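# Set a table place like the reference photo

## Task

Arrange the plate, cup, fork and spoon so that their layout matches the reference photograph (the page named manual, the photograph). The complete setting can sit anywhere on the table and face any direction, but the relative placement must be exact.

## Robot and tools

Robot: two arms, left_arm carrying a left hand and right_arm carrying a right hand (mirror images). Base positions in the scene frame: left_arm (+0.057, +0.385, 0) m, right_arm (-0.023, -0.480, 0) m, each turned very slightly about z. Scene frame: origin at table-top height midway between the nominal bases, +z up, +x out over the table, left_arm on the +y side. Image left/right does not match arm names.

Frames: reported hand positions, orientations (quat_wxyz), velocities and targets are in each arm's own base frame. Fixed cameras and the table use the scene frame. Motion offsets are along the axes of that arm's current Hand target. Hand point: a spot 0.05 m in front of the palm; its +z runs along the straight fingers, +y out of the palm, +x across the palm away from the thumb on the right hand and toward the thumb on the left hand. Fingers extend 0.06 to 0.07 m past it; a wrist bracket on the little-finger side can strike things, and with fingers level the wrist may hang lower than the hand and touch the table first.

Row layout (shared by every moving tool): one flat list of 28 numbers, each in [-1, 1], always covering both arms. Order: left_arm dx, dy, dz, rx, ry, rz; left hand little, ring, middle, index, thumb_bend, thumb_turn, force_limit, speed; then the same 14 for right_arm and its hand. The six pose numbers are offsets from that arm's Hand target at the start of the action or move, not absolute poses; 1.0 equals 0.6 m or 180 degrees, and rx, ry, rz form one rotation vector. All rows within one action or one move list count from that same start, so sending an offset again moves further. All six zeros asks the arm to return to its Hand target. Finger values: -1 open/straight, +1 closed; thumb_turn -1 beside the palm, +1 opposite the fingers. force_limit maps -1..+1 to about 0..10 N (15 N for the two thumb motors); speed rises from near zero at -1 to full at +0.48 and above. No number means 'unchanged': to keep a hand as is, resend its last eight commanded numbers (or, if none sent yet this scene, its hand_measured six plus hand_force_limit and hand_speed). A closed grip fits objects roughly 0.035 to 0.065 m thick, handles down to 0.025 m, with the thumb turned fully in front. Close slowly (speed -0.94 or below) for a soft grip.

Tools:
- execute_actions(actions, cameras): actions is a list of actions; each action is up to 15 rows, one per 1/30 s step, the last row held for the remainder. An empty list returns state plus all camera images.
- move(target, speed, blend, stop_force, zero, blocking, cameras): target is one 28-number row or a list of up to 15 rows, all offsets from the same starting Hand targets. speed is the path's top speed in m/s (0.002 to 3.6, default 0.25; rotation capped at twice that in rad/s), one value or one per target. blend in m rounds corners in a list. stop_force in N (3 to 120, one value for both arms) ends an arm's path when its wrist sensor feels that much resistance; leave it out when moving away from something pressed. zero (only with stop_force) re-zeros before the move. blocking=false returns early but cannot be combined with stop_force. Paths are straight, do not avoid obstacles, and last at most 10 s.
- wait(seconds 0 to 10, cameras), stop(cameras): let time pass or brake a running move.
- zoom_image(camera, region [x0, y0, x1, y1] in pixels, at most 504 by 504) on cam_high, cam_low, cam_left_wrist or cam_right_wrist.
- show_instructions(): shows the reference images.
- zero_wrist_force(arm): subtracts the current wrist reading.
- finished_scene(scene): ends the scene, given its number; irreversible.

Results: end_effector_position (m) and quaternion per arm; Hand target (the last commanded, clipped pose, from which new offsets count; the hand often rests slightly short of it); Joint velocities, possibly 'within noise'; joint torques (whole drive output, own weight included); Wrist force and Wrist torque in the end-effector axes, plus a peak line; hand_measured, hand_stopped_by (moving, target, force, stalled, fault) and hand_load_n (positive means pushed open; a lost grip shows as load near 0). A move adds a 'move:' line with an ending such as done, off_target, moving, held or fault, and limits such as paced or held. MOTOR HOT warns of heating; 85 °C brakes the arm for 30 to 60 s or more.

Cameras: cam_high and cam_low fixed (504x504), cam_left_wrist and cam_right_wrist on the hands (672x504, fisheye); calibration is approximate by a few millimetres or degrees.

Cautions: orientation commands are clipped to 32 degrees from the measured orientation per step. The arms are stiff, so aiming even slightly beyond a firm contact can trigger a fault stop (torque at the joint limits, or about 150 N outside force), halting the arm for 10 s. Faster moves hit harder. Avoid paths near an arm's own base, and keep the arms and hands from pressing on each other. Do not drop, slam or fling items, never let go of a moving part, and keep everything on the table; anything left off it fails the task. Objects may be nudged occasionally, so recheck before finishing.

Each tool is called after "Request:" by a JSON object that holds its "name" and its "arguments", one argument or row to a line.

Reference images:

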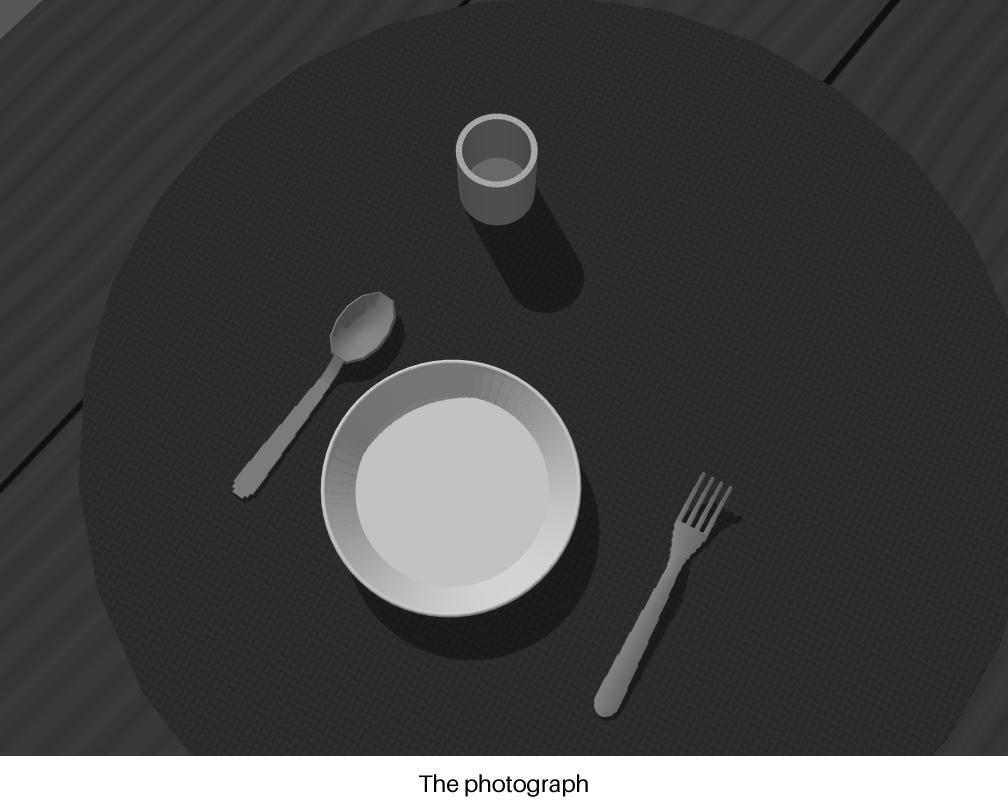

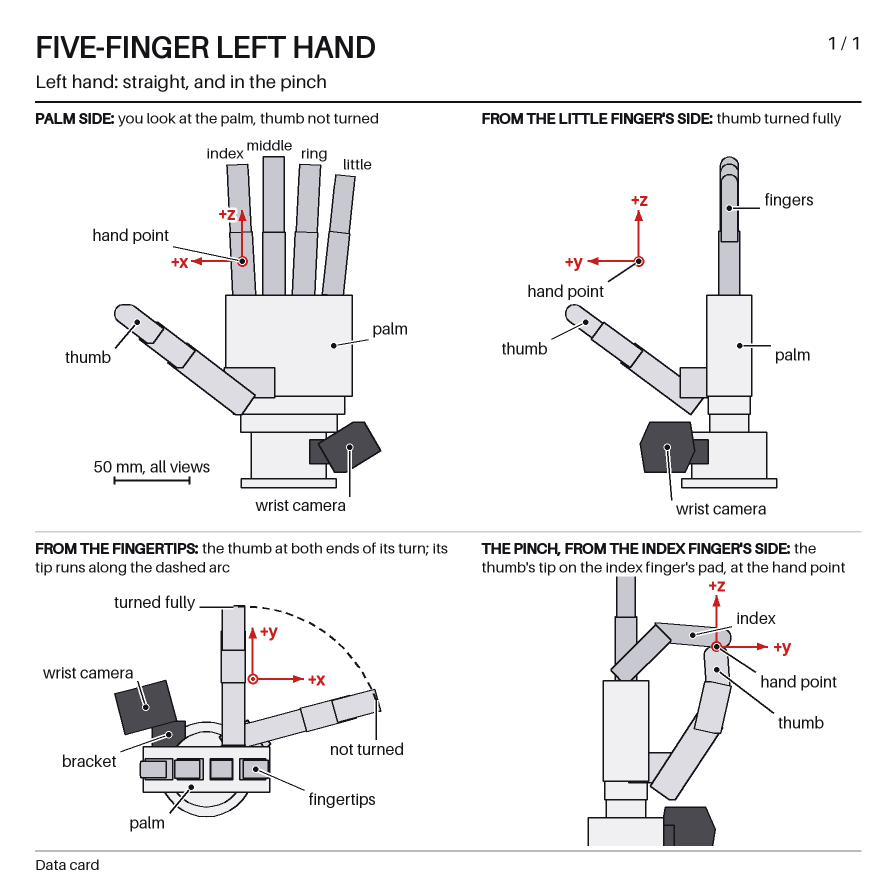

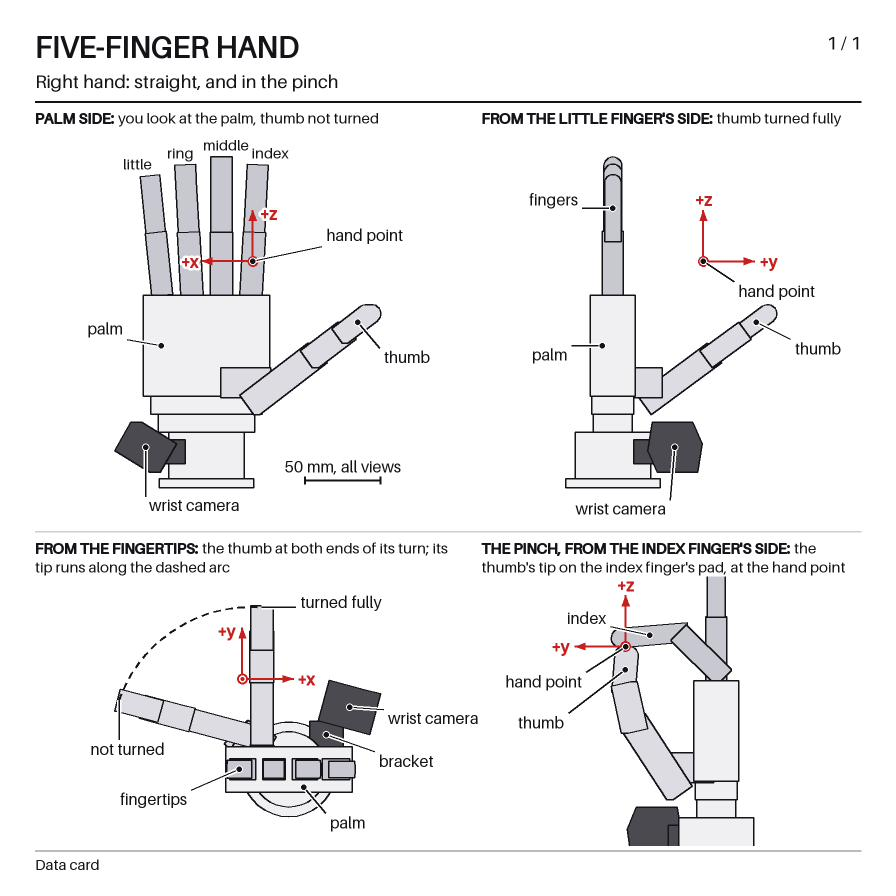

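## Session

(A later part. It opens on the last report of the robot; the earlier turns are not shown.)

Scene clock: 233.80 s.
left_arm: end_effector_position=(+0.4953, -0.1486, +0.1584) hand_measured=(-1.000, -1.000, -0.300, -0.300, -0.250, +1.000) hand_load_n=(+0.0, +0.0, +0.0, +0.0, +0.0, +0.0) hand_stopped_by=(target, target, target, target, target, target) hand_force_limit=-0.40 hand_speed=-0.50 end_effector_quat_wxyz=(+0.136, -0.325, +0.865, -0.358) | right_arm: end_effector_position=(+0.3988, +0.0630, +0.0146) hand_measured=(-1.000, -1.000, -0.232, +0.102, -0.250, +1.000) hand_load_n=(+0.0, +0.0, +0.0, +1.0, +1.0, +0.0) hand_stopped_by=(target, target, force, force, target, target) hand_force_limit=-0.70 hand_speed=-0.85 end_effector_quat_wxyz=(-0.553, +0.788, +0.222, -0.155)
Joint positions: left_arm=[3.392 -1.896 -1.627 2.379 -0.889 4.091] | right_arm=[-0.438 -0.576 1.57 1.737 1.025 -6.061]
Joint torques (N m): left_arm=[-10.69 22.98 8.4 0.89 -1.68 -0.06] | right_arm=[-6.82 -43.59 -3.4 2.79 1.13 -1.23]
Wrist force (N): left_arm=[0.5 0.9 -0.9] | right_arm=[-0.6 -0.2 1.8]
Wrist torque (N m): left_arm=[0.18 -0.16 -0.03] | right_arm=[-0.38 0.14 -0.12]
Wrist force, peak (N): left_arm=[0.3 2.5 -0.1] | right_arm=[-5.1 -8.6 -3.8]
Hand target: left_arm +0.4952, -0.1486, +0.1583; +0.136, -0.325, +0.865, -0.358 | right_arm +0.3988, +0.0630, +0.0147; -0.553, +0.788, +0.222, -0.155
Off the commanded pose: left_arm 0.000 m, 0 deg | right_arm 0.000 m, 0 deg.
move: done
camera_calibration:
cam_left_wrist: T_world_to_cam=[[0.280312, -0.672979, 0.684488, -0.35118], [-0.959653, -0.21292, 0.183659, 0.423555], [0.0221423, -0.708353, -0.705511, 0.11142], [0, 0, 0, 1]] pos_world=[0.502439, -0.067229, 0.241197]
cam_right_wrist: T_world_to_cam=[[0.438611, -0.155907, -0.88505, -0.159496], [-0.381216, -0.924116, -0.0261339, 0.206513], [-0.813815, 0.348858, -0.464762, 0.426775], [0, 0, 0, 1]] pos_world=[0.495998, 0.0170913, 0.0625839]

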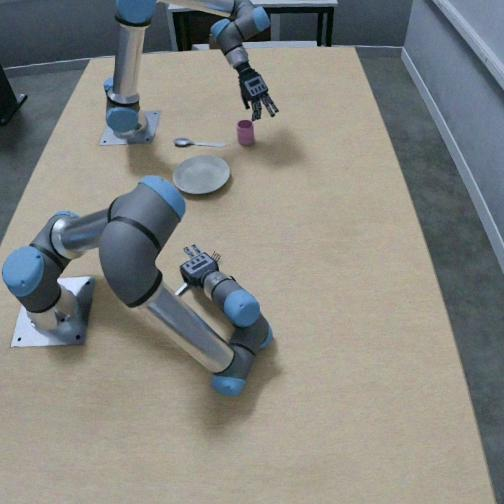

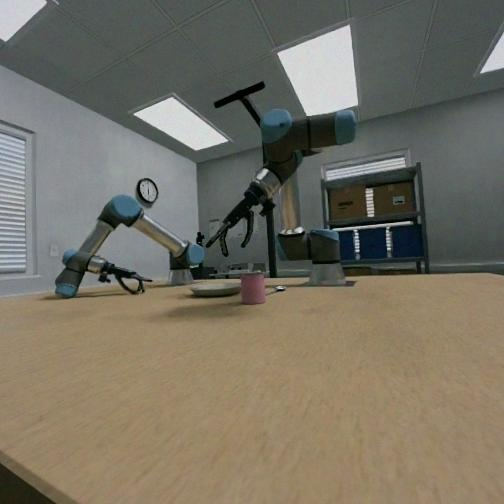

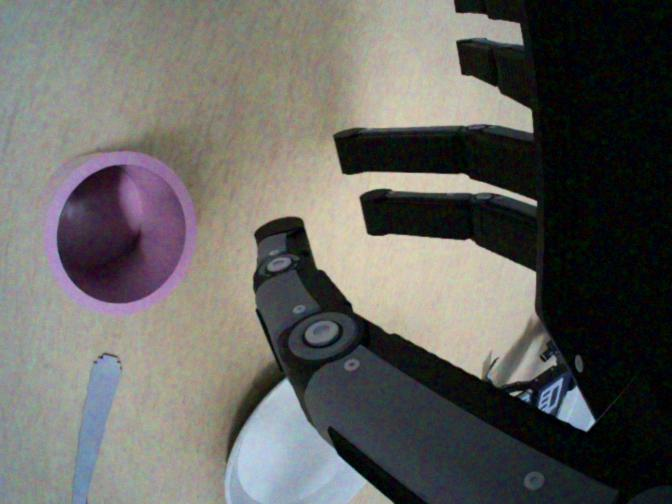

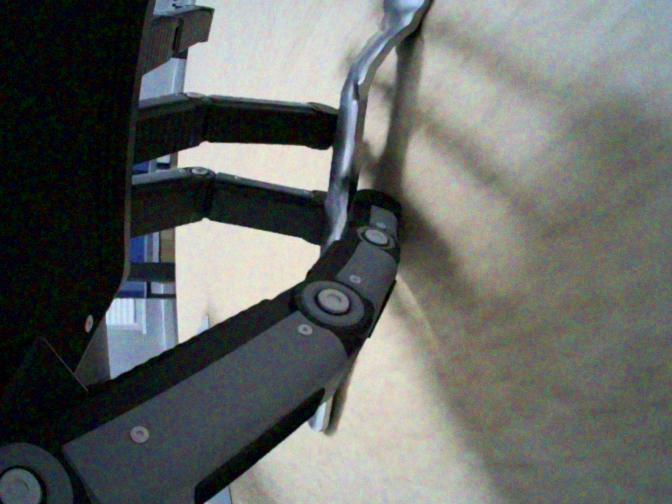

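Request:
{"name": "move", "arguments": {
  "target": [
    [0,-0.0707,-0.0707,0,0,0,-1,-1,-0.3,-0.3,-0.25,1,-0.4,-0.5,0.0803,-0.0189,0.0518,0,0,0,-1,-1,0.5,0.5,-0.25,1,-0.7,-0.85],
    [0.2608,0.2375,-0.3358,-0.2408,0.0821,0.1981,-0.2,-0.2,-1,-0.2,-1,-1,0,0,0.3211,-0.0757,0.207,0,0,0,-1,-1,0.5,0.5,-0.25,1,-0.7,-0.85],
    [0.2608,0.3437,-0.2297,-0.2408,0.0821,0.1981,-0.2,-0.2,-1,-0.2,-1,-1,0,0,0.4014,-0.0946,0.2588,0,0,0,-1,-1,0.5,0.5,-0.25,1,-0.7,-0.85]
  ],
  "speed": [0.12,0.2,0.12],
  "blend": [0.02,0.02,0],
  "cameras": ["all"]
}}

Request:
{"name": "zoom_image", "arguments": {
  "camera": "cam_high",
  "region": [160, 120, 280, 240]
}}

Scene clock: 271.80 s.
left_arm: end_effector_position=(+0.2172, -0.0687, +0.1095) hand_measured=(-0.200, -0.200, -1.000, -0.200, -1.000, -1.000) hand_load_n=(+0.0, +0.0, +0.0, +0.0, +0.0, +0.0) hand_stopped_by=(target, target, target, target, target, target) hand_force_limit=0.00 hand_speed=0.00 end_effector_quat_wxyz=(+0.001, -0.031, +1.000, +0.001) | right_arm: end_effector_position=(+0.5180, +0.3296, +0.0150) hand_measured=(-1.000, -1.000, -0.232, +0.102, -0.250, +1.000) hand_load_n=(+0.0, +0.0, -0.5, +1.5, +1.0, +0.0) hand_stopped_by=(target, target, force, force, target, target) hand_force_limit=-0.70 hand_speed=-0.85 end_effector_quat_wxyz=(-0.553, +0.788, +0.222, -0.155)
Joint positions: left_arm=[3.166 -1.636 -2.122 2.189 -1.573 4.674] | right_arm=[0.044 -0.335 0.946 1.887 0.604 -5.73]
Joint torques (N m): left_arm=[13.2 11.72 19.97 -0.8 0.63 1.9] | right_arm=[-1.4 -61.33 -23.71 0.14 -0.07 -0.8]
Wrist force (N): left_arm=[0.1 0.1 -0.8] | right_arm=[-0.8 0.1 1.7]
Wrist torque (N m): left_arm=[0.09 -0.04 -0.07] | right_arm=[-0.30 0.15 -0.03]
Wrist force, peak (N): left_arm=[0.3 1.2 -1.5] | right_arm=[-0.5 -0.3 2.3]
Hand target: left_arm +0.2173, -0.0687, +0.1094; +0.001, -0.031, +1.000, +0.001 | right_arm +0.5181, +0.3296, +0.0151; -0.553, +0.788, +0.222, -0.155
Off the commanded pose: left_arm 0.000 m, 0 deg | right_arm 0.000 m, 0 deg.
move: done; blend cut to 0 m at target 2
camera_calibration:
cam_left_wrist: T_world_to_cam=[[-0.169375, -0.985532, -0.00629477, -0.034246], [-0.873303, 0.147121, 0.464433, 0.157962], [-0.456787, 0.0841607, -0.885586, 0.318022], [0, 0, 0, 1]] pos_world=[0.277416, -0.083755, 0.208057]
cam_right_wrist: T_world_to_cam=[[0.438447, -0.155791, -0.885152, -0.169874], [-0.381172, -0.924134, -0.0261559, 0.49831], [-0.813924, 0.348863, -0.464567, 0.430969], [0, 0, 0, 1]] pos_world=[0.615199, 0.283691, 0.0628838]

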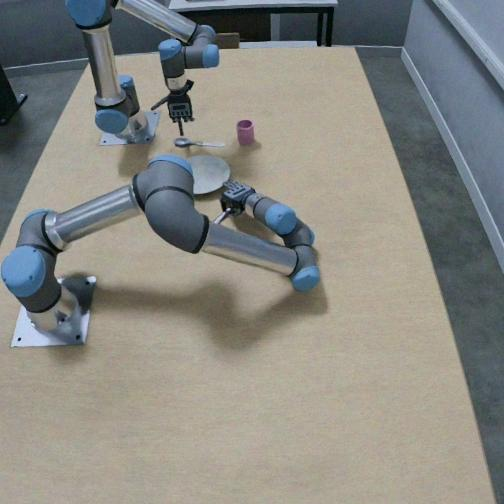

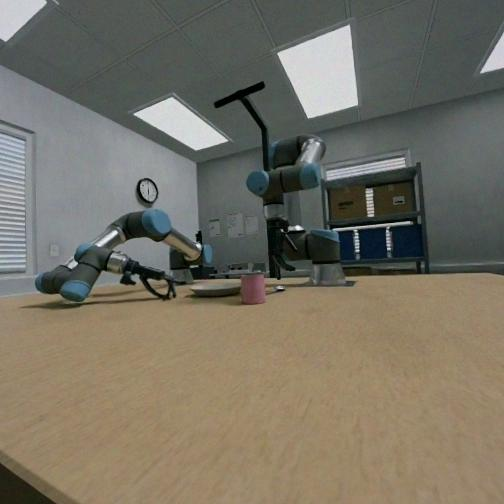

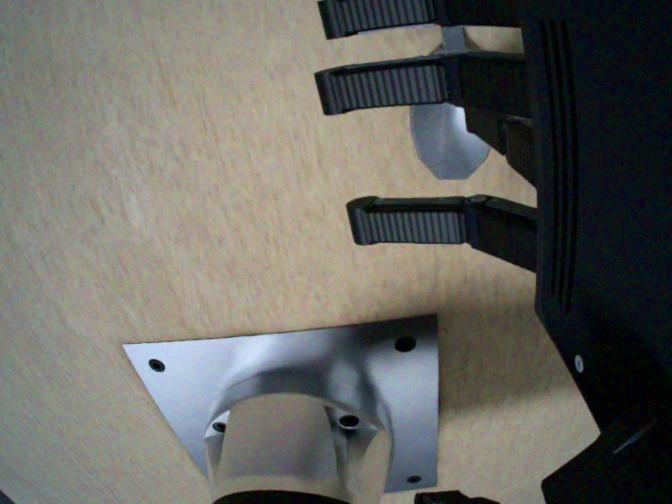

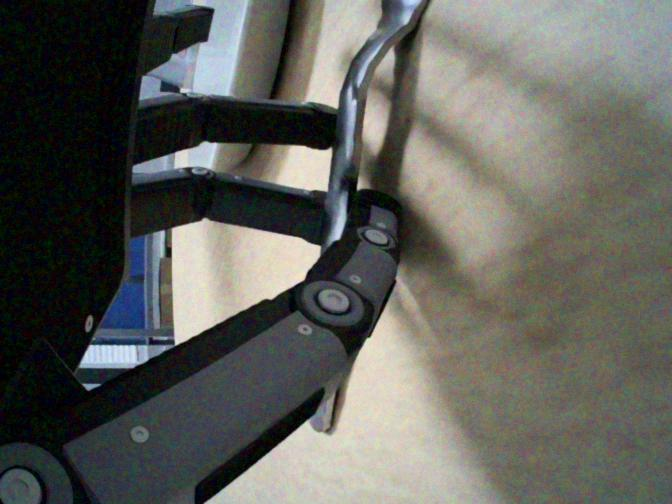

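Scaled by 4.200 from the camera's 504x504 image, which has a finer 720x720 frame.

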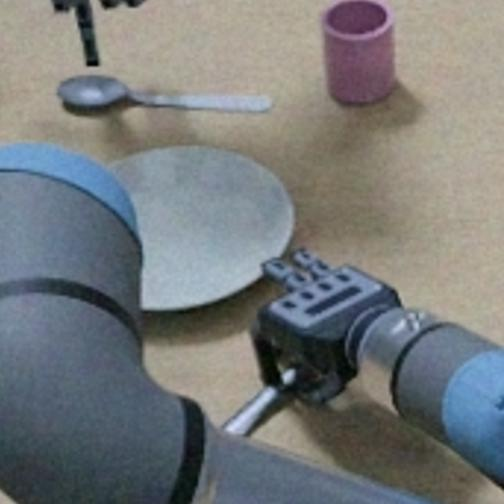

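Request:
{"name": "move", "arguments": {
  "target": [
    [0,0,0,0,0,0,-0.2,-0.2,-1,-0.2,-1,-1,0,0,0,0,0,0,0,0,-1,-1,-0.3,-0.3,-0.25,1,-0.7,-0.6],
    [0.0053,-0.0047,0.04,0,0,0,-0.2,-0.2,-1,-0.2,-1,-1,0,0,0,-0.1566,-0.057,0,0,0,-1,-1,-0.3,-0.3,-0.25,1,-0.7,-0.6]
  ],
  "speed": [0.05,0.12]
}}

Request:
{"name": "move", "arguments": {
  "target": [0,0,0.03,0,0,0,-0.2,-0.2,-1,-0.2,-1,-1,0,0,0,0,0,0,0,0,-1,-1,-0.3,-0.3,-0.25,1,-0.7,-0.6],
  "speed": 0.015,
  "stop_force": 3,
  "cameras": ["cam_high","cam_left_wrist","cam_right_wrist"]
}}

Request:
{"name": "zoom_image", "arguments": {
  "camera": "cam_high",
  "region": [160, 120, 280, 240]
}}

Scene clock: 282.60 s.
left_arm: end_effector_position=(+0.2142, -0.0717, +0.0854) hand_measured=(-0.200, -0.200, -1.000, -0.200, -1.000, -1.000) hand_load_n=(+0.0, +0.0, +0.0, +0.0, +0.0, +0.0) hand_stopped_by=(target, target, target, target, target, target) hand_force_limit=0.00 hand_speed=0.00 end_effector_quat_wxyz=(+0.001, -0.031, +1.000, +0.001) | right_arm: end_effector_position=(+0.5181, +0.3296, +0.1150) hand_measured=(-1.000, -1.000, -0.300, -0.300, -0.250, +1.000) hand_load_n=(+0.0, +0.0, +0.0, +0.0, +0.0, +0.0) hand_stopped_by=(target, target, target, target, target, target) hand_force_limit=-0.70 hand_speed=-0.60 end_effector_quat_wxyz=(-0.553, +0.788, +0.222, -0.155)
Joint positions: left_arm=[3.154 -1.674 -2.157 2.262 -1.573 4.662] | right_arm=[0.044 -0.485 0.971 2.011 0.604 -5.73]
Joint torques (N m): left_arm=[1.21 24.45 25.44 -5.02 1.4 0.4] | right_arm=[-7.09 -52.04 -25.74 0.94 0.66 -1.2]
Wrist force (N): left_arm=[0.1 0.0 -0.8] | right_arm=[-0.6 -0.4 1.4]
Wrist torque (N m): left_arm=[0.08 -0.03 0.01] | right_arm=[-0.31 0.14 -0.01]
Wrist force, peak (N): left_arm=[-0.3 0.4 -0.9] | right_arm=[-1.0 1.0 2.0]
Hand target: left_arm +0.2143, -0.0717, +0.0854; +0.001, -0.031, +1.000, +0.001 | right_arm +0.5181, +0.3296, +0.1151; -0.553, +0.788, +0.222, -0.155
Off the commanded pose: left_arm 0.000 m, 0 deg | right_arm 0.000 m, 0 deg.
move: done

Scene clock: 284.43 s.
left_arm: end_effector_position=(+0.2144, -0.0717, +0.0726) hand_measured=(-0.200, -0.200, -1.000, -0.200, -1.000, -1.000) hand_load_n=(+0.0, +0.0, +0.0, +0.0, +0.0, +0.0) hand_stopped_by=(target, target, target, target, target, target) hand_force_limit=0.00 hand_speed=0.00 end_effector_quat_wxyz=(+0.001, -0.031, +1.000, +0.001) | right_arm: end_effector_position=(+0.5181, +0.3296, +0.1151) hand_measured=(-1.000, -1.000, -0.300, -0.300, -0.250, +1.000) hand_load_n=(+0.0, +0.0, +0.0, +0.0, +0.0, +0.5) hand_stopped_by=(target, target, target, target, target, target) hand_force_limit=-0.70 hand_speed=-0.60 end_effector_quat_wxyz=(-0.553, +0.788, +0.222, -0.155)
Joint positions: left_arm=[3.154 -1.698 -2.172 2.301 -1.573 4.662] | right_arm=[0.044 -0.485 0.971 2.011 0.604 -5.73]
Joint torques (N m): left_arm=[12.58 23.24 23.57 -3.46 0.18 1.78] | right_arm=[-7.94 -62.67 -26.55 3.81 -0.4 0.84]
Wrist force (N): left_arm=[-0.8 -0.8 -4.3] | right_arm=[-1.0 -0.3 1.6]
Wrist torque (N m): left_arm=[0.33 -0.15 -0.02] | right_arm=[-0.32 0.20 -0.04]
Wrist force, peak (N): left_arm=[-0.7 -2.3 -12.3] | right_arm=[-1.2 -0.5 1.6]
Hand target: left_arm +0.2144, -0.0717, +0.0726; +0.001, -0.031, +1.000, +0.001 (not the last commanded pose) | right_arm +0.5181, +0.3296, +0.1151; -0.553, +0.788, +0.222, -0.155
Off the commanded pose: left_arm 0.005 m, 0 deg | right_arm 0.000 m, 0 deg.
move: contact (left_arm)
camera_calibration:
cam_left_wrist: T_world_to_cam=[[-0.169368, -0.985533, -0.00631724, -0.0378264], [-0.873367, 0.147116, 0.464314, 0.173077], [-0.456667, 0.0841572, -0.885648, 0.284152], [0, 0, 0, 1]] pos_world=[0.274516, -0.0866549, 0.171058]
cam_right_wrist: T_world_to_cam=[[0.438679, -0.155839, -0.885028, -0.0814788], [-0.381209, -0.924117, -0.0262308, 0.500904], [-0.813781, 0.348888, -0.464798, 0.477531], [0, 0, 0, 1]] pos_world=[0.615298, 0.283591, 0.162984]
Images, in order (width x height): cam_high 504x504, cam_left_wrist 672x504, cam_right_wrist 672x504.

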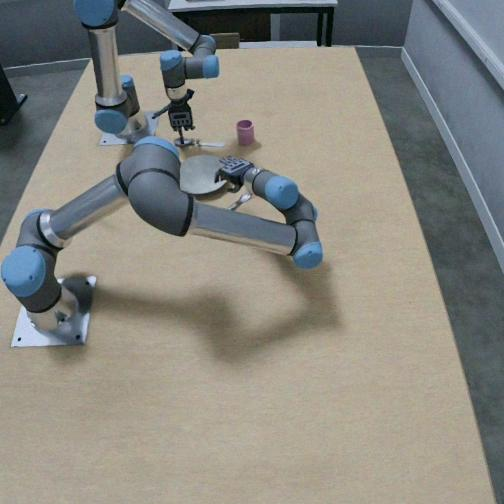

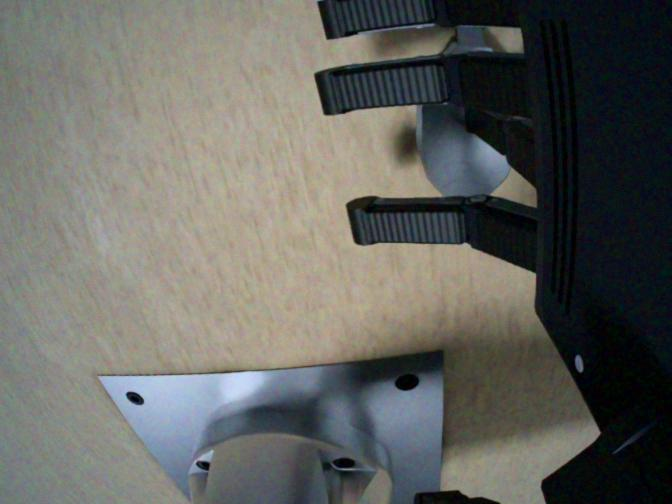

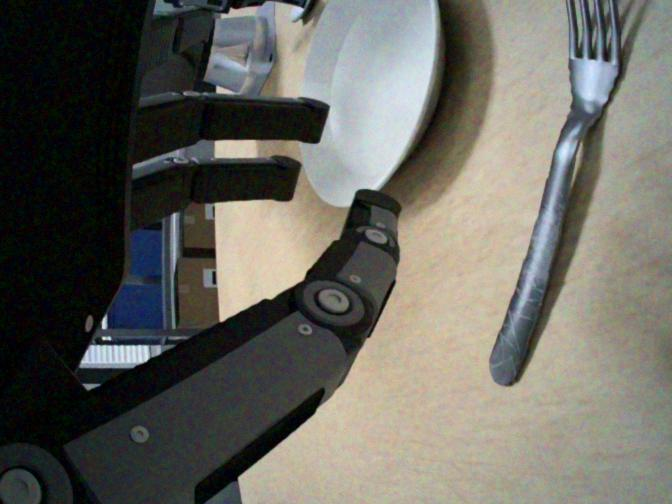

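Scaled by 4.200 from the camera's 504x504 image, which has a finer 720x720 frame.

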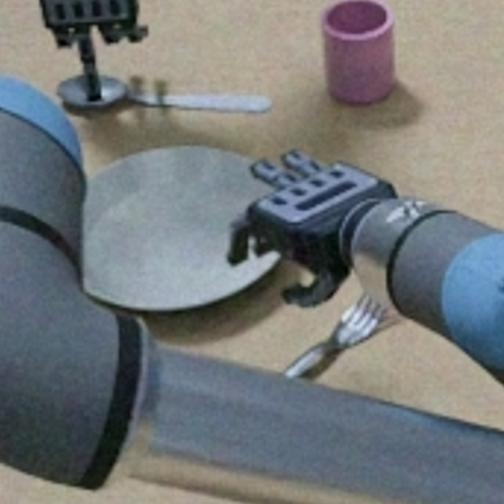

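Request:
{"name": "move", "arguments": {
  "target": [
    [0,0,-0.0025,0,0,0,-0.2,-0.2,-1,-0.2,-1,-1,0,0,-0.1012,0.1237,-0.023,0,0,0,-1,-1,-0.6,-0.6,-0.25,1,-0.7,0],
    [-0.0692,0.1898,-0.0025,0,0,0,-0.2,-0.2,-1,-0.2,-1,-1,0,0,-0.1012,0.179,-0.0028,0,0,0,-1,-1,-0.6,-0.6,-0.25,1,-0.7,0],
    [-0.3528,0.1862,-0.0025,0,0,0,-0.2,-0.2,-1,-0.2,-1,-1,0,0,-0.1012,0.1533,0.0678,0,0,0,-1,-1,-0.6,-0.6,-0.25,1,-0.7,0]
  ],
  "speed": [0.08,0.06,0.08],
  "cameras": ["cam_high","cam_left_wrist","cam_right_wrist"]
}}

Request:
{"name": "zoom_image", "arguments": {
  "camera": "cam_high",
  "region": [160, 100, 280, 220]
}}

Scene clock: 340.97 s.
left_arm: end_effector_position=(+0.4186, +0.0530, +0.0747) hand_measured=(-0.200, -0.200, -1.000, -0.200, -1.000, -1.000) hand_load_n=(+0.0, +0.0, +0.0, +0.0, +0.0, +0.0) hand_stopped_by=(target, target, target, target, target, target) hand_force_limit=0.00 hand_speed=0.00 end_effector_quat_wxyz=(+0.001, -0.031, +1.000, +0.001) | right_arm: end_effector_position=(+0.4627, +0.3038, +0.0148) hand_measured=(-1.000, -1.000, -0.600, -0.600, -0.250, +1.000) hand_load_n=(+0.0, +0.0, +0.0, +0.0, +0.5, +0.0) hand_stopped_by=(target, target, target, target, target, target) hand_force_limit=-0.70 hand_speed=0.00 end_effector_quat_wxyz=(-0.553, +0.788, +0.222, -0.155)
Joint positions: left_arm=[3.428 -2.066 -1.645 2.142 -1.572 4.936] | right_arm=[0.006 -0.461 1.243 1.747 0.635 -5.769]
Joint torques (N m): left_arm=[15.67 31.66 18.6 0.03 -2.29 2.14] | right_arm=[-6.57 -45.78 -21.97 3.74 0.67 -1.36]
Wrist force (N): left_arm=[-0.1 0.3 -1.0] | right_arm=[-0.9 -0.5 1.6]
Wrist torque (N m): left_arm=[0.16 -0.07 -0.01] | right_arm=[-0.36 0.18 -0.14]
Wrist force, peak (N): left_arm=[-0.6 -0.5 -4.7] | right_arm=[-0.9 -0.5 1.9]
Hand target: left_arm +0.4186, +0.0531, +0.0747; +0.001, -0.031, +1.000, +0.001 | right_arm +0.4627, +0.3038, +0.0147; -0.553, +0.788, +0.222, -0.155
Off the commanded pose: left_arm 0.000 m, 0 deg | right_arm 0.000 m, 0 deg.
move: done
camera_calibration:
cam_left_wrist: T_world_to_cam=[[-0.169515, -0.985507, -0.00635015, 0.119644], [-0.873319, 0.147225, 0.46437, 0.332029], [-0.456705, 0.0842631, -0.885619, 0.368874], [0, 0, 0, 1]] pos_world=[0.478715, 0.0379446, 0.173257]
cam_right_wrist: T_world_to_cam=[[0.438695, -0.1558, -0.885027, -0.149968], [-0.381191, -0.924123, -0.0262686, 0.453398], [-0.813781, 0.348889, -0.464798, 0.394795], [0, 0, 0, 1]] pos_world=[0.559898, 0.257891, 0.0626838]
Images, in order (width x height): cam_high 504x504, cam_left_wrist 672x504, cam_right_wrist 672x504.

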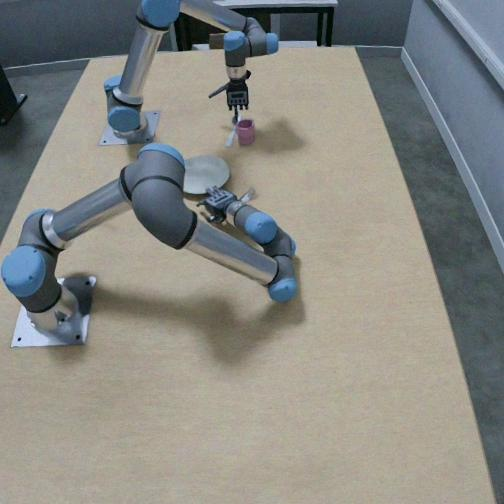

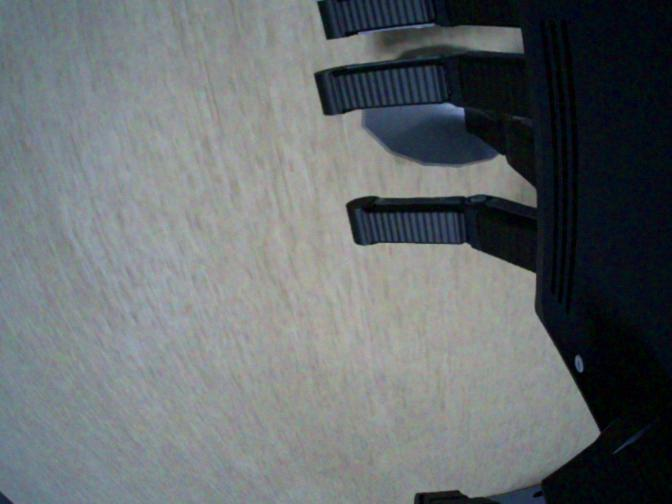

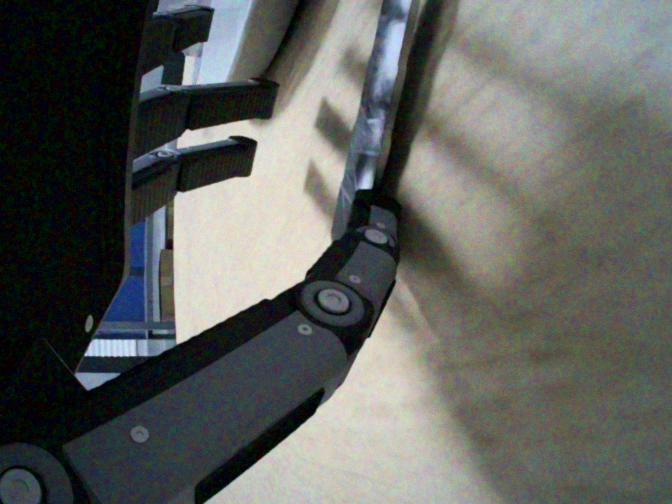

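Scaled by 4.200 from the camera's 504x504 image, which has a finer 720x720 frame.

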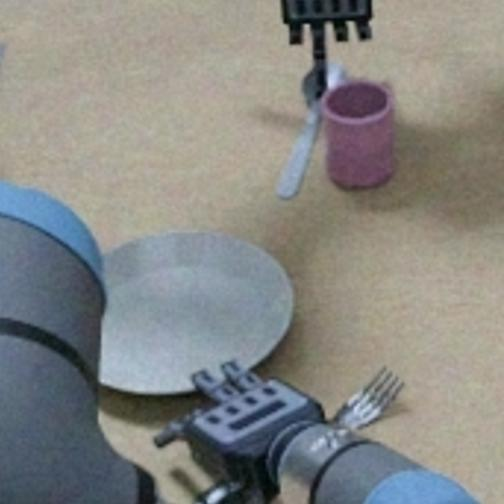

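Request:
{"name": "move", "arguments": {
  "target": [
    [0,0,0.0028,0,0,0,-0.2,-0.2,-1,-0.2,-1,-1,0,0,0,-0.0157,-0.0057,0,0,0,-1,-1,-0.6,-0.6,-0.25,1,-0.7,0],
    [0.1478,0.0562,0.0028,0,0,0,-0.2,-0.2,-1,-0.2,-1,-1,0,0,0,-0.1566,-0.057,0,0,0,-1,-1,-0.6,-0.6,-0.25,1,-0.7,0]
  ],
  "speed": [0.04,0.06],
  "cameras": ["cam_high","cam_left_wrist","cam_right_wrist"]
}}

Request:
{"name": "zoom_image", "arguments": {
  "camera": "cam_high",
  "region": [160, 100, 280, 220]
}}

Scene clock: 371.07 s.
left_arm: end_effector_position=(+0.3280, +0.0812, +0.0729) hand_measured=(-0.200, -0.200, -1.000, -0.200, -1.000, -1.000) hand_load_n=(+0.0, +0.0, +0.5, +0.5, +0.0, +0.0) hand_stopped_by=(target, target, target, target, target, target) hand_force_limit=0.00 hand_speed=0.00 end_effector_quat_wxyz=(+0.001, -0.031, +1.000, +0.001) | right_arm: end_effector_position=(+0.4627, +0.3037, +0.1148) hand_measured=(-1.000, -1.000, -0.600, -0.600, -0.250, +1.000) hand_load_n=(+0.0, +0.0, +0.0, +0.0, +0.0, +0.0) hand_stopped_by=(target, target, target, target, target, target) hand_force_limit=-0.70 hand_speed=0.00 end_effector_quat_wxyz=(-0.553, +0.788, +0.222, -0.155)
Joint positions: left_arm=[3.58 -1.881 -1.931 2.244 -1.572 5.088] | right_arm=[0.005 -0.623 1.266 1.886 0.636 -5.769]
Joint torques (N m): left_arm=[-11.33 7.27 17.62 -2.29 0.39 -3.1] | right_arm=[-7.52 -38.02 -24.66 -0.27 0.71 -1.53]
Wrist force (N): left_arm=[-3.2 -1.3 -34.5] | right_arm=[-0.9 -0.5 1.6]
Wrist torque (N m): left_arm=[2.28 -0.91 -0.19] | right_arm=[-0.34 0.19 -0.12]
Wrist force, peak (N): left_arm=[-8.8 -3.4 -35.5] | right_arm=[-1.0 -0.3 1.9]
Hand target: left_arm +0.3280, +0.0812, +0.0729; +0.001, -0.031, +1.000, +0.001 | right_arm +0.4628, +0.3037, +0.1147; -0.553, +0.788, +0.222, -0.155
Off the commanded pose: left_arm 0.000 m, 0 deg | right_arm 0.000 m, 0 deg.
move: done
camera_calibration:
cam_left_wrist: T_world_to_cam=[[-0.169289, -0.985546, -0.00637918, 0.132102], [-0.873423, 0.147024, 0.464237, 0.249787], [-0.456589, 0.0841618, -0.885688, 0.32345], [0, 0, 0, 1]] pos_world=[0.388217, 0.0662452, 0.171358]
cam_right_wrist: T_world_to_cam=[[0.438679, -0.155839, -0.885028, -0.0615059], [-0.381209, -0.924117, -0.0262308, 0.455973], [-0.813781, 0.348888, -0.464798, 0.441391], [0, 0, 0, 1]] pos_world=[0.559998, 0.257791, 0.162684]
Images, in order (width x height): cam_high 504x504, cam_left_wrist 672x504, cam_right_wrist 672x504.

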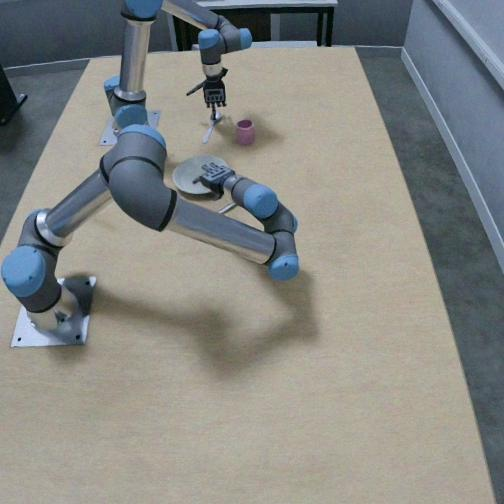

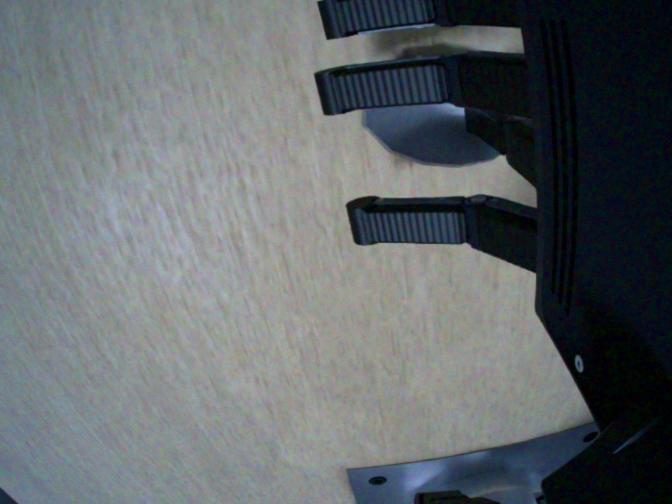

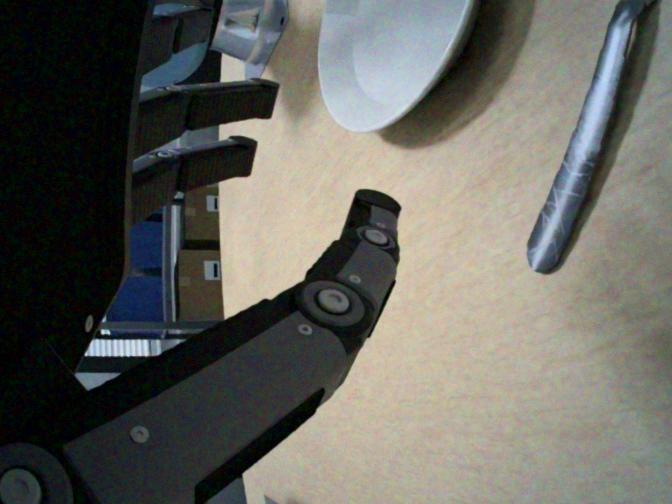

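Scaled by 4.200 from the camera's 504x504 image, which has a finer 720x720 frame.

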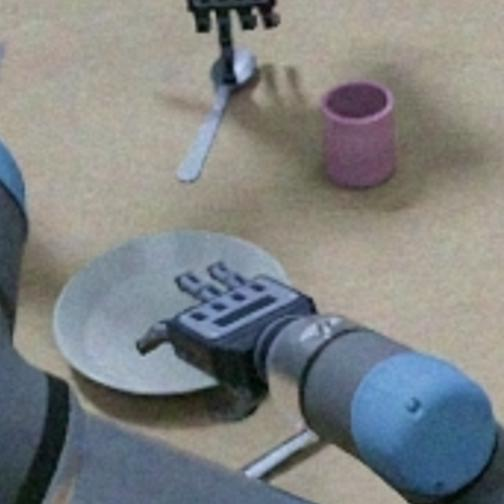

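Request:
{"name": "move", "arguments": {
  "target": [
    [0,0,-0.0667,0,0,0,-0.2,-0.2,-1,-0.2,-1,-1,0,0,0,-0.05,-0.02,0,0,0,-1,-1,-0.6,-0.6,-0.25,1,-0.7,0],
    [-0.0226,-0.2319,-0.0667,0,0,0,-0.2,-0.2,-1,-0.2,-1,-1,0,0,-0.5688,0.0392,-0.767,0,0,0,-1,-1,-0.6,-0.6,-0.25,1,-0.7,0],
    [-0.0226,-0.2319,-0.0118,0,0,0,-0.2,-0.2,-1,-0.2,-1,-1,0,0,-0.5688,0.0392,-0.767,0,0,0,-1,-1,-0.6,-0.6,-0.25,1,-0.7,0]
  ],
  "speed": [0.08,0.35,0.1]
}}

Request:
{"name": "move", "arguments": {
  "target": [0,0,0.022,0,0,0,-0.2,-0.2,-1,-0.2,-1,-1,0,0,0,0,0,0,0,0,-1,-1,-0.6,-0.6,-0.25,1,-0.7,0],
  "speed": 0.012,
  "stop_force": 3,
  "cameras": ["cam_high","cam_left_wrist"]
}}

Request:
{"name": "zoom_image", "arguments": {
  "camera": "cam_high",
  "region": [160, 100, 280, 220]
}}

Scene clock: 393.67 s.
left_arm: end_effector_position=(+0.3502, -0.0568, +0.0798) hand_measured=(-0.200, -0.200, -1.000, -0.200, -1.000, -1.000) hand_load_n=(+0.0, +0.0, +0.0, +0.0, +0.0, +0.0) hand_stopped_by=(target, target, target, target, target, target) hand_force_limit=0.00 hand_speed=0.00 end_effector_quat_wxyz=(+0.001, -0.031, +1.000, +0.001) | right_arm: end_effector_position=(+0.4013, -0.2503, +0.2495) hand_measured=(-1.000, -1.000, -0.600, -0.600, -0.250, +1.000) hand_load_n=(+0.0, -0.5, +0.0, +0.0, +0.0, +0.0) hand_stopped_by=(target, target, target, target, target, target) hand_force_limit=-0.70 hand_speed=0.00 end_effector_quat_wxyz=(-0.553, +0.788, +0.222, -0.155)
Joint positions: left_arm=[3.188 -1.952 -1.806 2.189 -1.573 4.697] | right_arm=[-0.855 -0.671 1.005 2.455 1.414 -6.226]
Joint torques (N m): left_arm=[15.26 29.95 24.86 -3.22 0.35 2.31] | right_arm=[-6.61 -40.46 -27.46 4.06 1.28 -0.93]
Wrist force (N): left_arm=[-0.4 -0.1 -1.0] | right_arm=[-0.6 -0.3 1.3]
Wrist torque (N m): left_arm=[0.09 0.04 -0.09] | right_arm=[-0.30 0.16 -0.11]
Wrist force, peak (N): left_arm=[-3.5 -1.2 -34.7] | right_arm=[0.5 -0.4 3.5]
Hand target: left_arm +0.3502, -0.0568, +0.0798; +0.001, -0.031, +1.000, +0.001 | right_arm +0.4013, -0.2503, +0.2495; -0.553, +0.788, +0.222, -0.155
Off the commanded pose: left_arm 0.000 m, 0 deg | right_arm 0.000 m, 0 deg.
move: done

Scene clock: 395.53 s.
left_arm: end_effector_position=(+0.3503, -0.0568, +0.0696) hand_measured=(-0.200, -0.200, -1.000, -0.200, -1.000, -1.000) hand_load_n=(+0.0, +0.0, +0.0, +0.0, +0.0, +0.0) hand_stopped_by=(target, target, target, target, target, target) hand_force_limit=0.00 hand_speed=0.00 end_effector_quat_wxyz=(+0.001, -0.031, +1.000, +0.001) | right_arm: end_effector_position=(+0.4013, -0.2503, +0.2495) hand_measured=(-1.000, -1.000, -0.600, -0.600, -0.250, +1.000) hand_load_n=(+0.0, +0.0, +0.0, +0.0, +0.0, +0.0) hand_stopped_by=(target, target, target, target, target, target) hand_force_limit=-0.70 hand_speed=0.00 end_effector_quat_wxyz=(-0.553, +0.788, +0.222, -0.155)
Joint positions: left_arm=[3.188 -1.967 -1.816 2.214 -1.573 4.697] | right_arm=[-0.855 -0.671 1.005 2.455 1.414 -6.226]
Joint torques (N m): left_arm=[12.26 35.65 25.14 -4.95 2.3 2.09] | right_arm=[-6.87 -41 -27.02 4.12 1.27 -0.97]
Wrist force (N): left_arm=[-1.1 -0.4 -4.7] | right_arm=[-0.7 -0.5 1.5]
Wrist torque (N m): left_arm=[0.28 -0.13 -0.12] | right_arm=[-0.34 0.17 -0.13]
Wrist force, peak (N): left_arm=[-1.4 0.0 -16.1] | right_arm=[-0.7 -0.4 1.7]
Hand target: left_arm +0.3503, -0.0568, +0.0696; +0.001, -0.031, +1.000, +0.001 (not the last commanded pose) | right_arm +0.4013, -0.2503, +0.2495; -0.553, +0.788, +0.222, -0.155
Off the commanded pose: left_arm 0.003 m, 0 deg | right_arm 0.000 m, 0 deg.
move: contact (left_arm)
camera_calibration:
cam_left_wrist: T_world_to_cam=[[-0.169368, -0.985533, -0.00631724, -0.000241754], [-0.873367, 0.147116, 0.464314, 0.290937], [-0.456667, 0.0841572, -0.885648, 0.342399], [0, 0, 0, 1]] pos_world=[0.410416, -0.0718549, 0.168158]
Images, in order (width x height): cam_high 504x504, cam_left_wrist 672x504.

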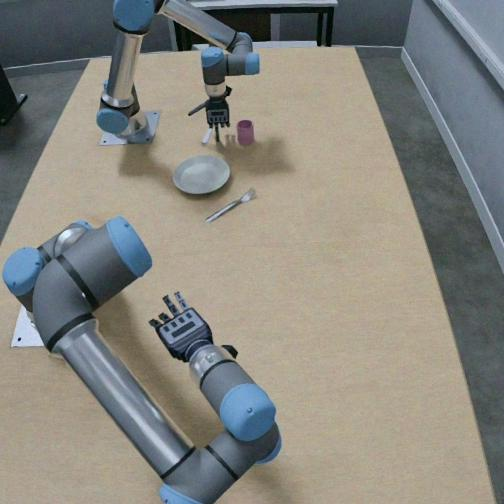

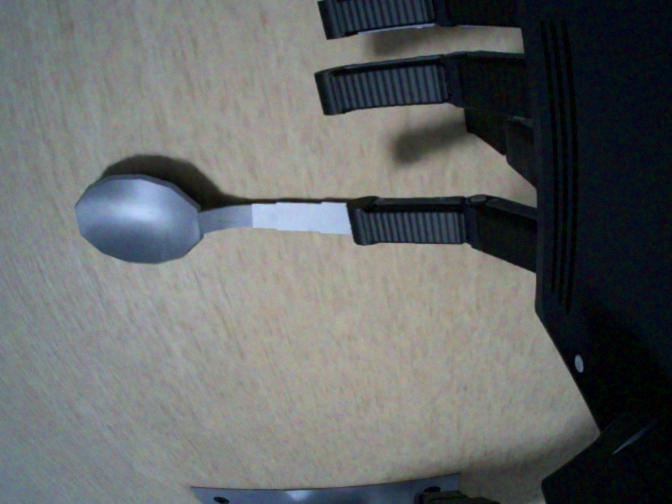

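Scaled by 4.200 from the camera's 504x504 image, which has a finer 720x720 frame.

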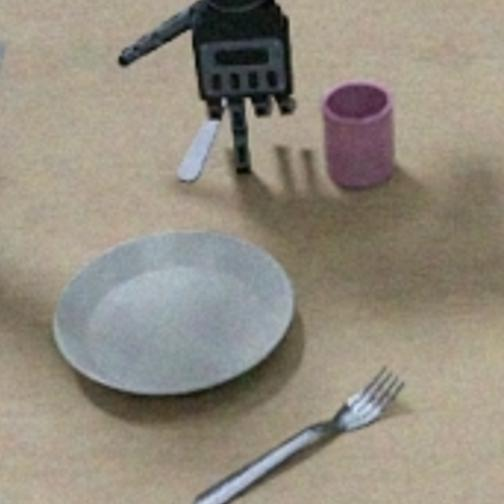

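Request:
{"name": "move", "arguments": {
  "target": [
    [0,0,-0.0023,0,0,0,-0.2,-0.2,-1,-0.2,-1,-1,0,0,0,0,0,0,0,0,-1,-1,-0.6,-0.6,-0.25,1,-0.7,0],
    [0.0443,-0.003,-0.0023,0,0,0,-0.2,-0.2,-1,-0.2,-1,-1,0,0,0,0,0,0,0,0,-1,-1,-0.6,-0.6,-0.25,1,-0.7,0],
    [0.1103,0.0169,-0.0023,0,0,0,-0.2,-0.2,-1,-0.2,-1,-1,0,0,0,0,0,0,0,0,-1,-1,-0.6,-0.6,-0.25,1,-0.7,0],
    [0.1677,0.0555,-0.0023,0,0,0,-0.2,-0.2,-1,-0.2,-1,-1,0,0,0,0,0,0,0,0,-1,-1,-0.6,-0.6,-0.25,1,-0.7,0],
    [0.2125,0.1115,-0.0023,0,0,0,-0.2,-0.2,-1,-0.2,-1,-1,0,0,0,0,0,0,0,0,-1,-1,-0.6,-0.6,-0.25,1,-0.7,0],
    [0.2,0.098,-0.0023,0,0,0,-0.2,-0.2,-1,-0.2,-1,-1,0,0,0,0,0,0,0,0,-1,-1,-0.6,-0.6,-0.25,1,-0.7,0],
    [0.2,0.098,-0.15,0,0,0,-0.2,-0.2,-1,-0.2,-1,-1,0,0,0,0,0,0,0,0,-1,-1,-0.6,-0.6,-0.25,1,-0.7,0]
  ],
  "speed": [0.02,0.05,0.05,0.05,0.04,0.05,0.12],
  "blend": [0,0.005,0.005,0.005,0,0,0],
  "cameras": ["cam_high","cam_left_wrist"]
}}

Request:
{"name": "zoom_image", "arguments": {
  "camera": "cam_high",
  "region": [160, 100, 280, 220]
}}

Request:
{"name": "zoom_image", "arguments": {
  "camera": "cam_high",
  "region": [170, 140, 270, 240]
}}

Scene clock: 421.00 s.
left_arm: end_effector_position=(+0.2267, -0.0058, +0.1594) hand_measured=(-0.200, -0.200, -1.000, -0.200, -1.000, -1.000) hand_load_n=(+0.0, +0.0, +0.0, +0.0, +0.0, +0.0) hand_stopped_by=(target, target, target, target, target, target) hand_force_limit=0.00 hand_speed=0.00 end_effector_quat_wxyz=(+0.001, -0.031, +1.000, +0.001) | right_arm: end_effector_position=(+0.4013, -0.2503, +0.2495) hand_measured=(-1.000, -1.000, -0.600, -0.600, -0.250, +1.000) hand_load_n=(-0.5, +0.0, +0.0, +0.0, +0.5, +0.0) hand_stopped_by=(target, target, target, target, target, target) hand_force_limit=-0.70 hand_speed=0.00 end_effector_quat_wxyz=(-0.553, +0.788, +0.222, -0.155)
Joint positions: left_arm=[3.419 -1.531 -2.08 2.043 -1.572 4.927] | right_arm=[-0.855 -0.671 1.005 2.455 1.414 -6.226]
Joint torques (N m): left_arm=[-12.14 16.15 12.78 -4.32 1.29 -2.32] | right_arm=[-7.01 -41.34 -27.26 3.98 1.18 -0.96]
Wrist force (N): left_arm=[-0.4 -0.3 -0.8] | right_arm=[-0.6 -0.4 1.6]
Wrist torque (N m): left_arm=[0.05 0.04 -0.07] | right_arm=[-0.33 0.14 -0.11]
Wrist force, peak (N): left_arm=[-1.5 -0.2 -4.9] | right_arm=[-0.7 -0.4 1.8]
Hand target: left_arm +0.2266, -0.0058, +0.1594; +0.001, -0.031, +1.000, +0.001 | right_arm +0.4013, -0.2503, +0.2495; -0.553, +0.788, +0.222, -0.155
Off the commanded pose: left_arm 0.000 m, 0 deg | right_arm 0.000 m, 0 deg.
move: done
camera_calibration:
cam_left_wrist: T_world_to_cam=[[-0.169328, -0.985538, -0.00648853, 0.029785], [-0.873459, 0.147016, 0.464172, 0.133837], [-0.456506, 0.0842651, -0.885721, 0.361161], [0, 0, 0, 1]] pos_world=[0.286816, -0.020755, 0.257957]
Images, in order (width x height): cam_high 504x504, cam_left_wrist 672x504.

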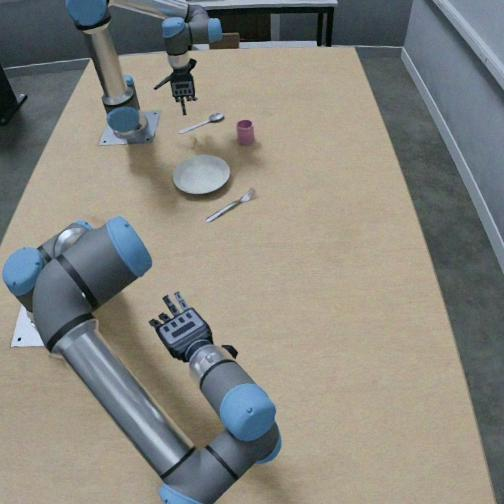

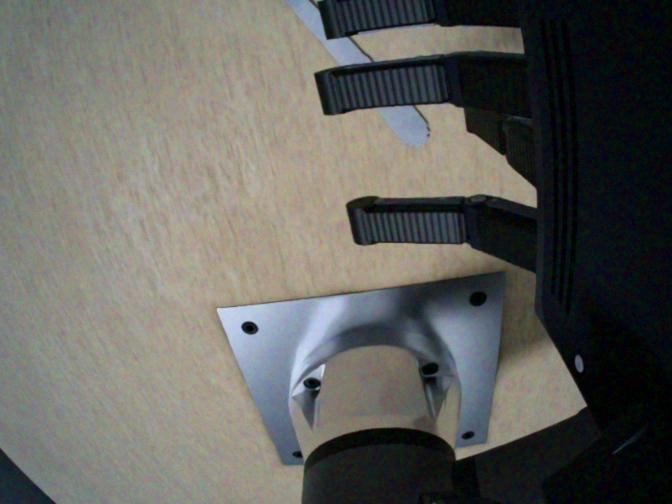

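Scaled by 4.200 from the camera's 504x504 image, which has a finer 720x720 frame.

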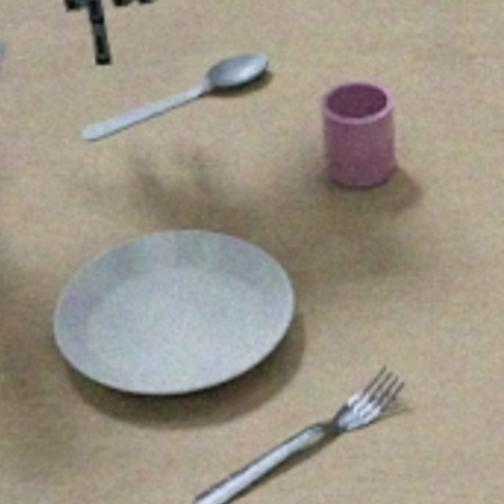

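Scaled by 5.040 from the camera's 504x504 image, which has a finer 720x720 frame.

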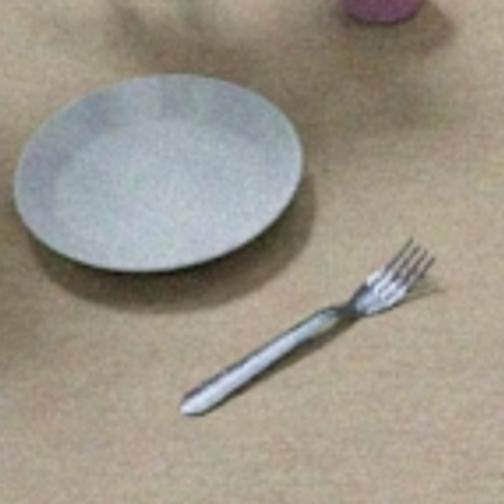

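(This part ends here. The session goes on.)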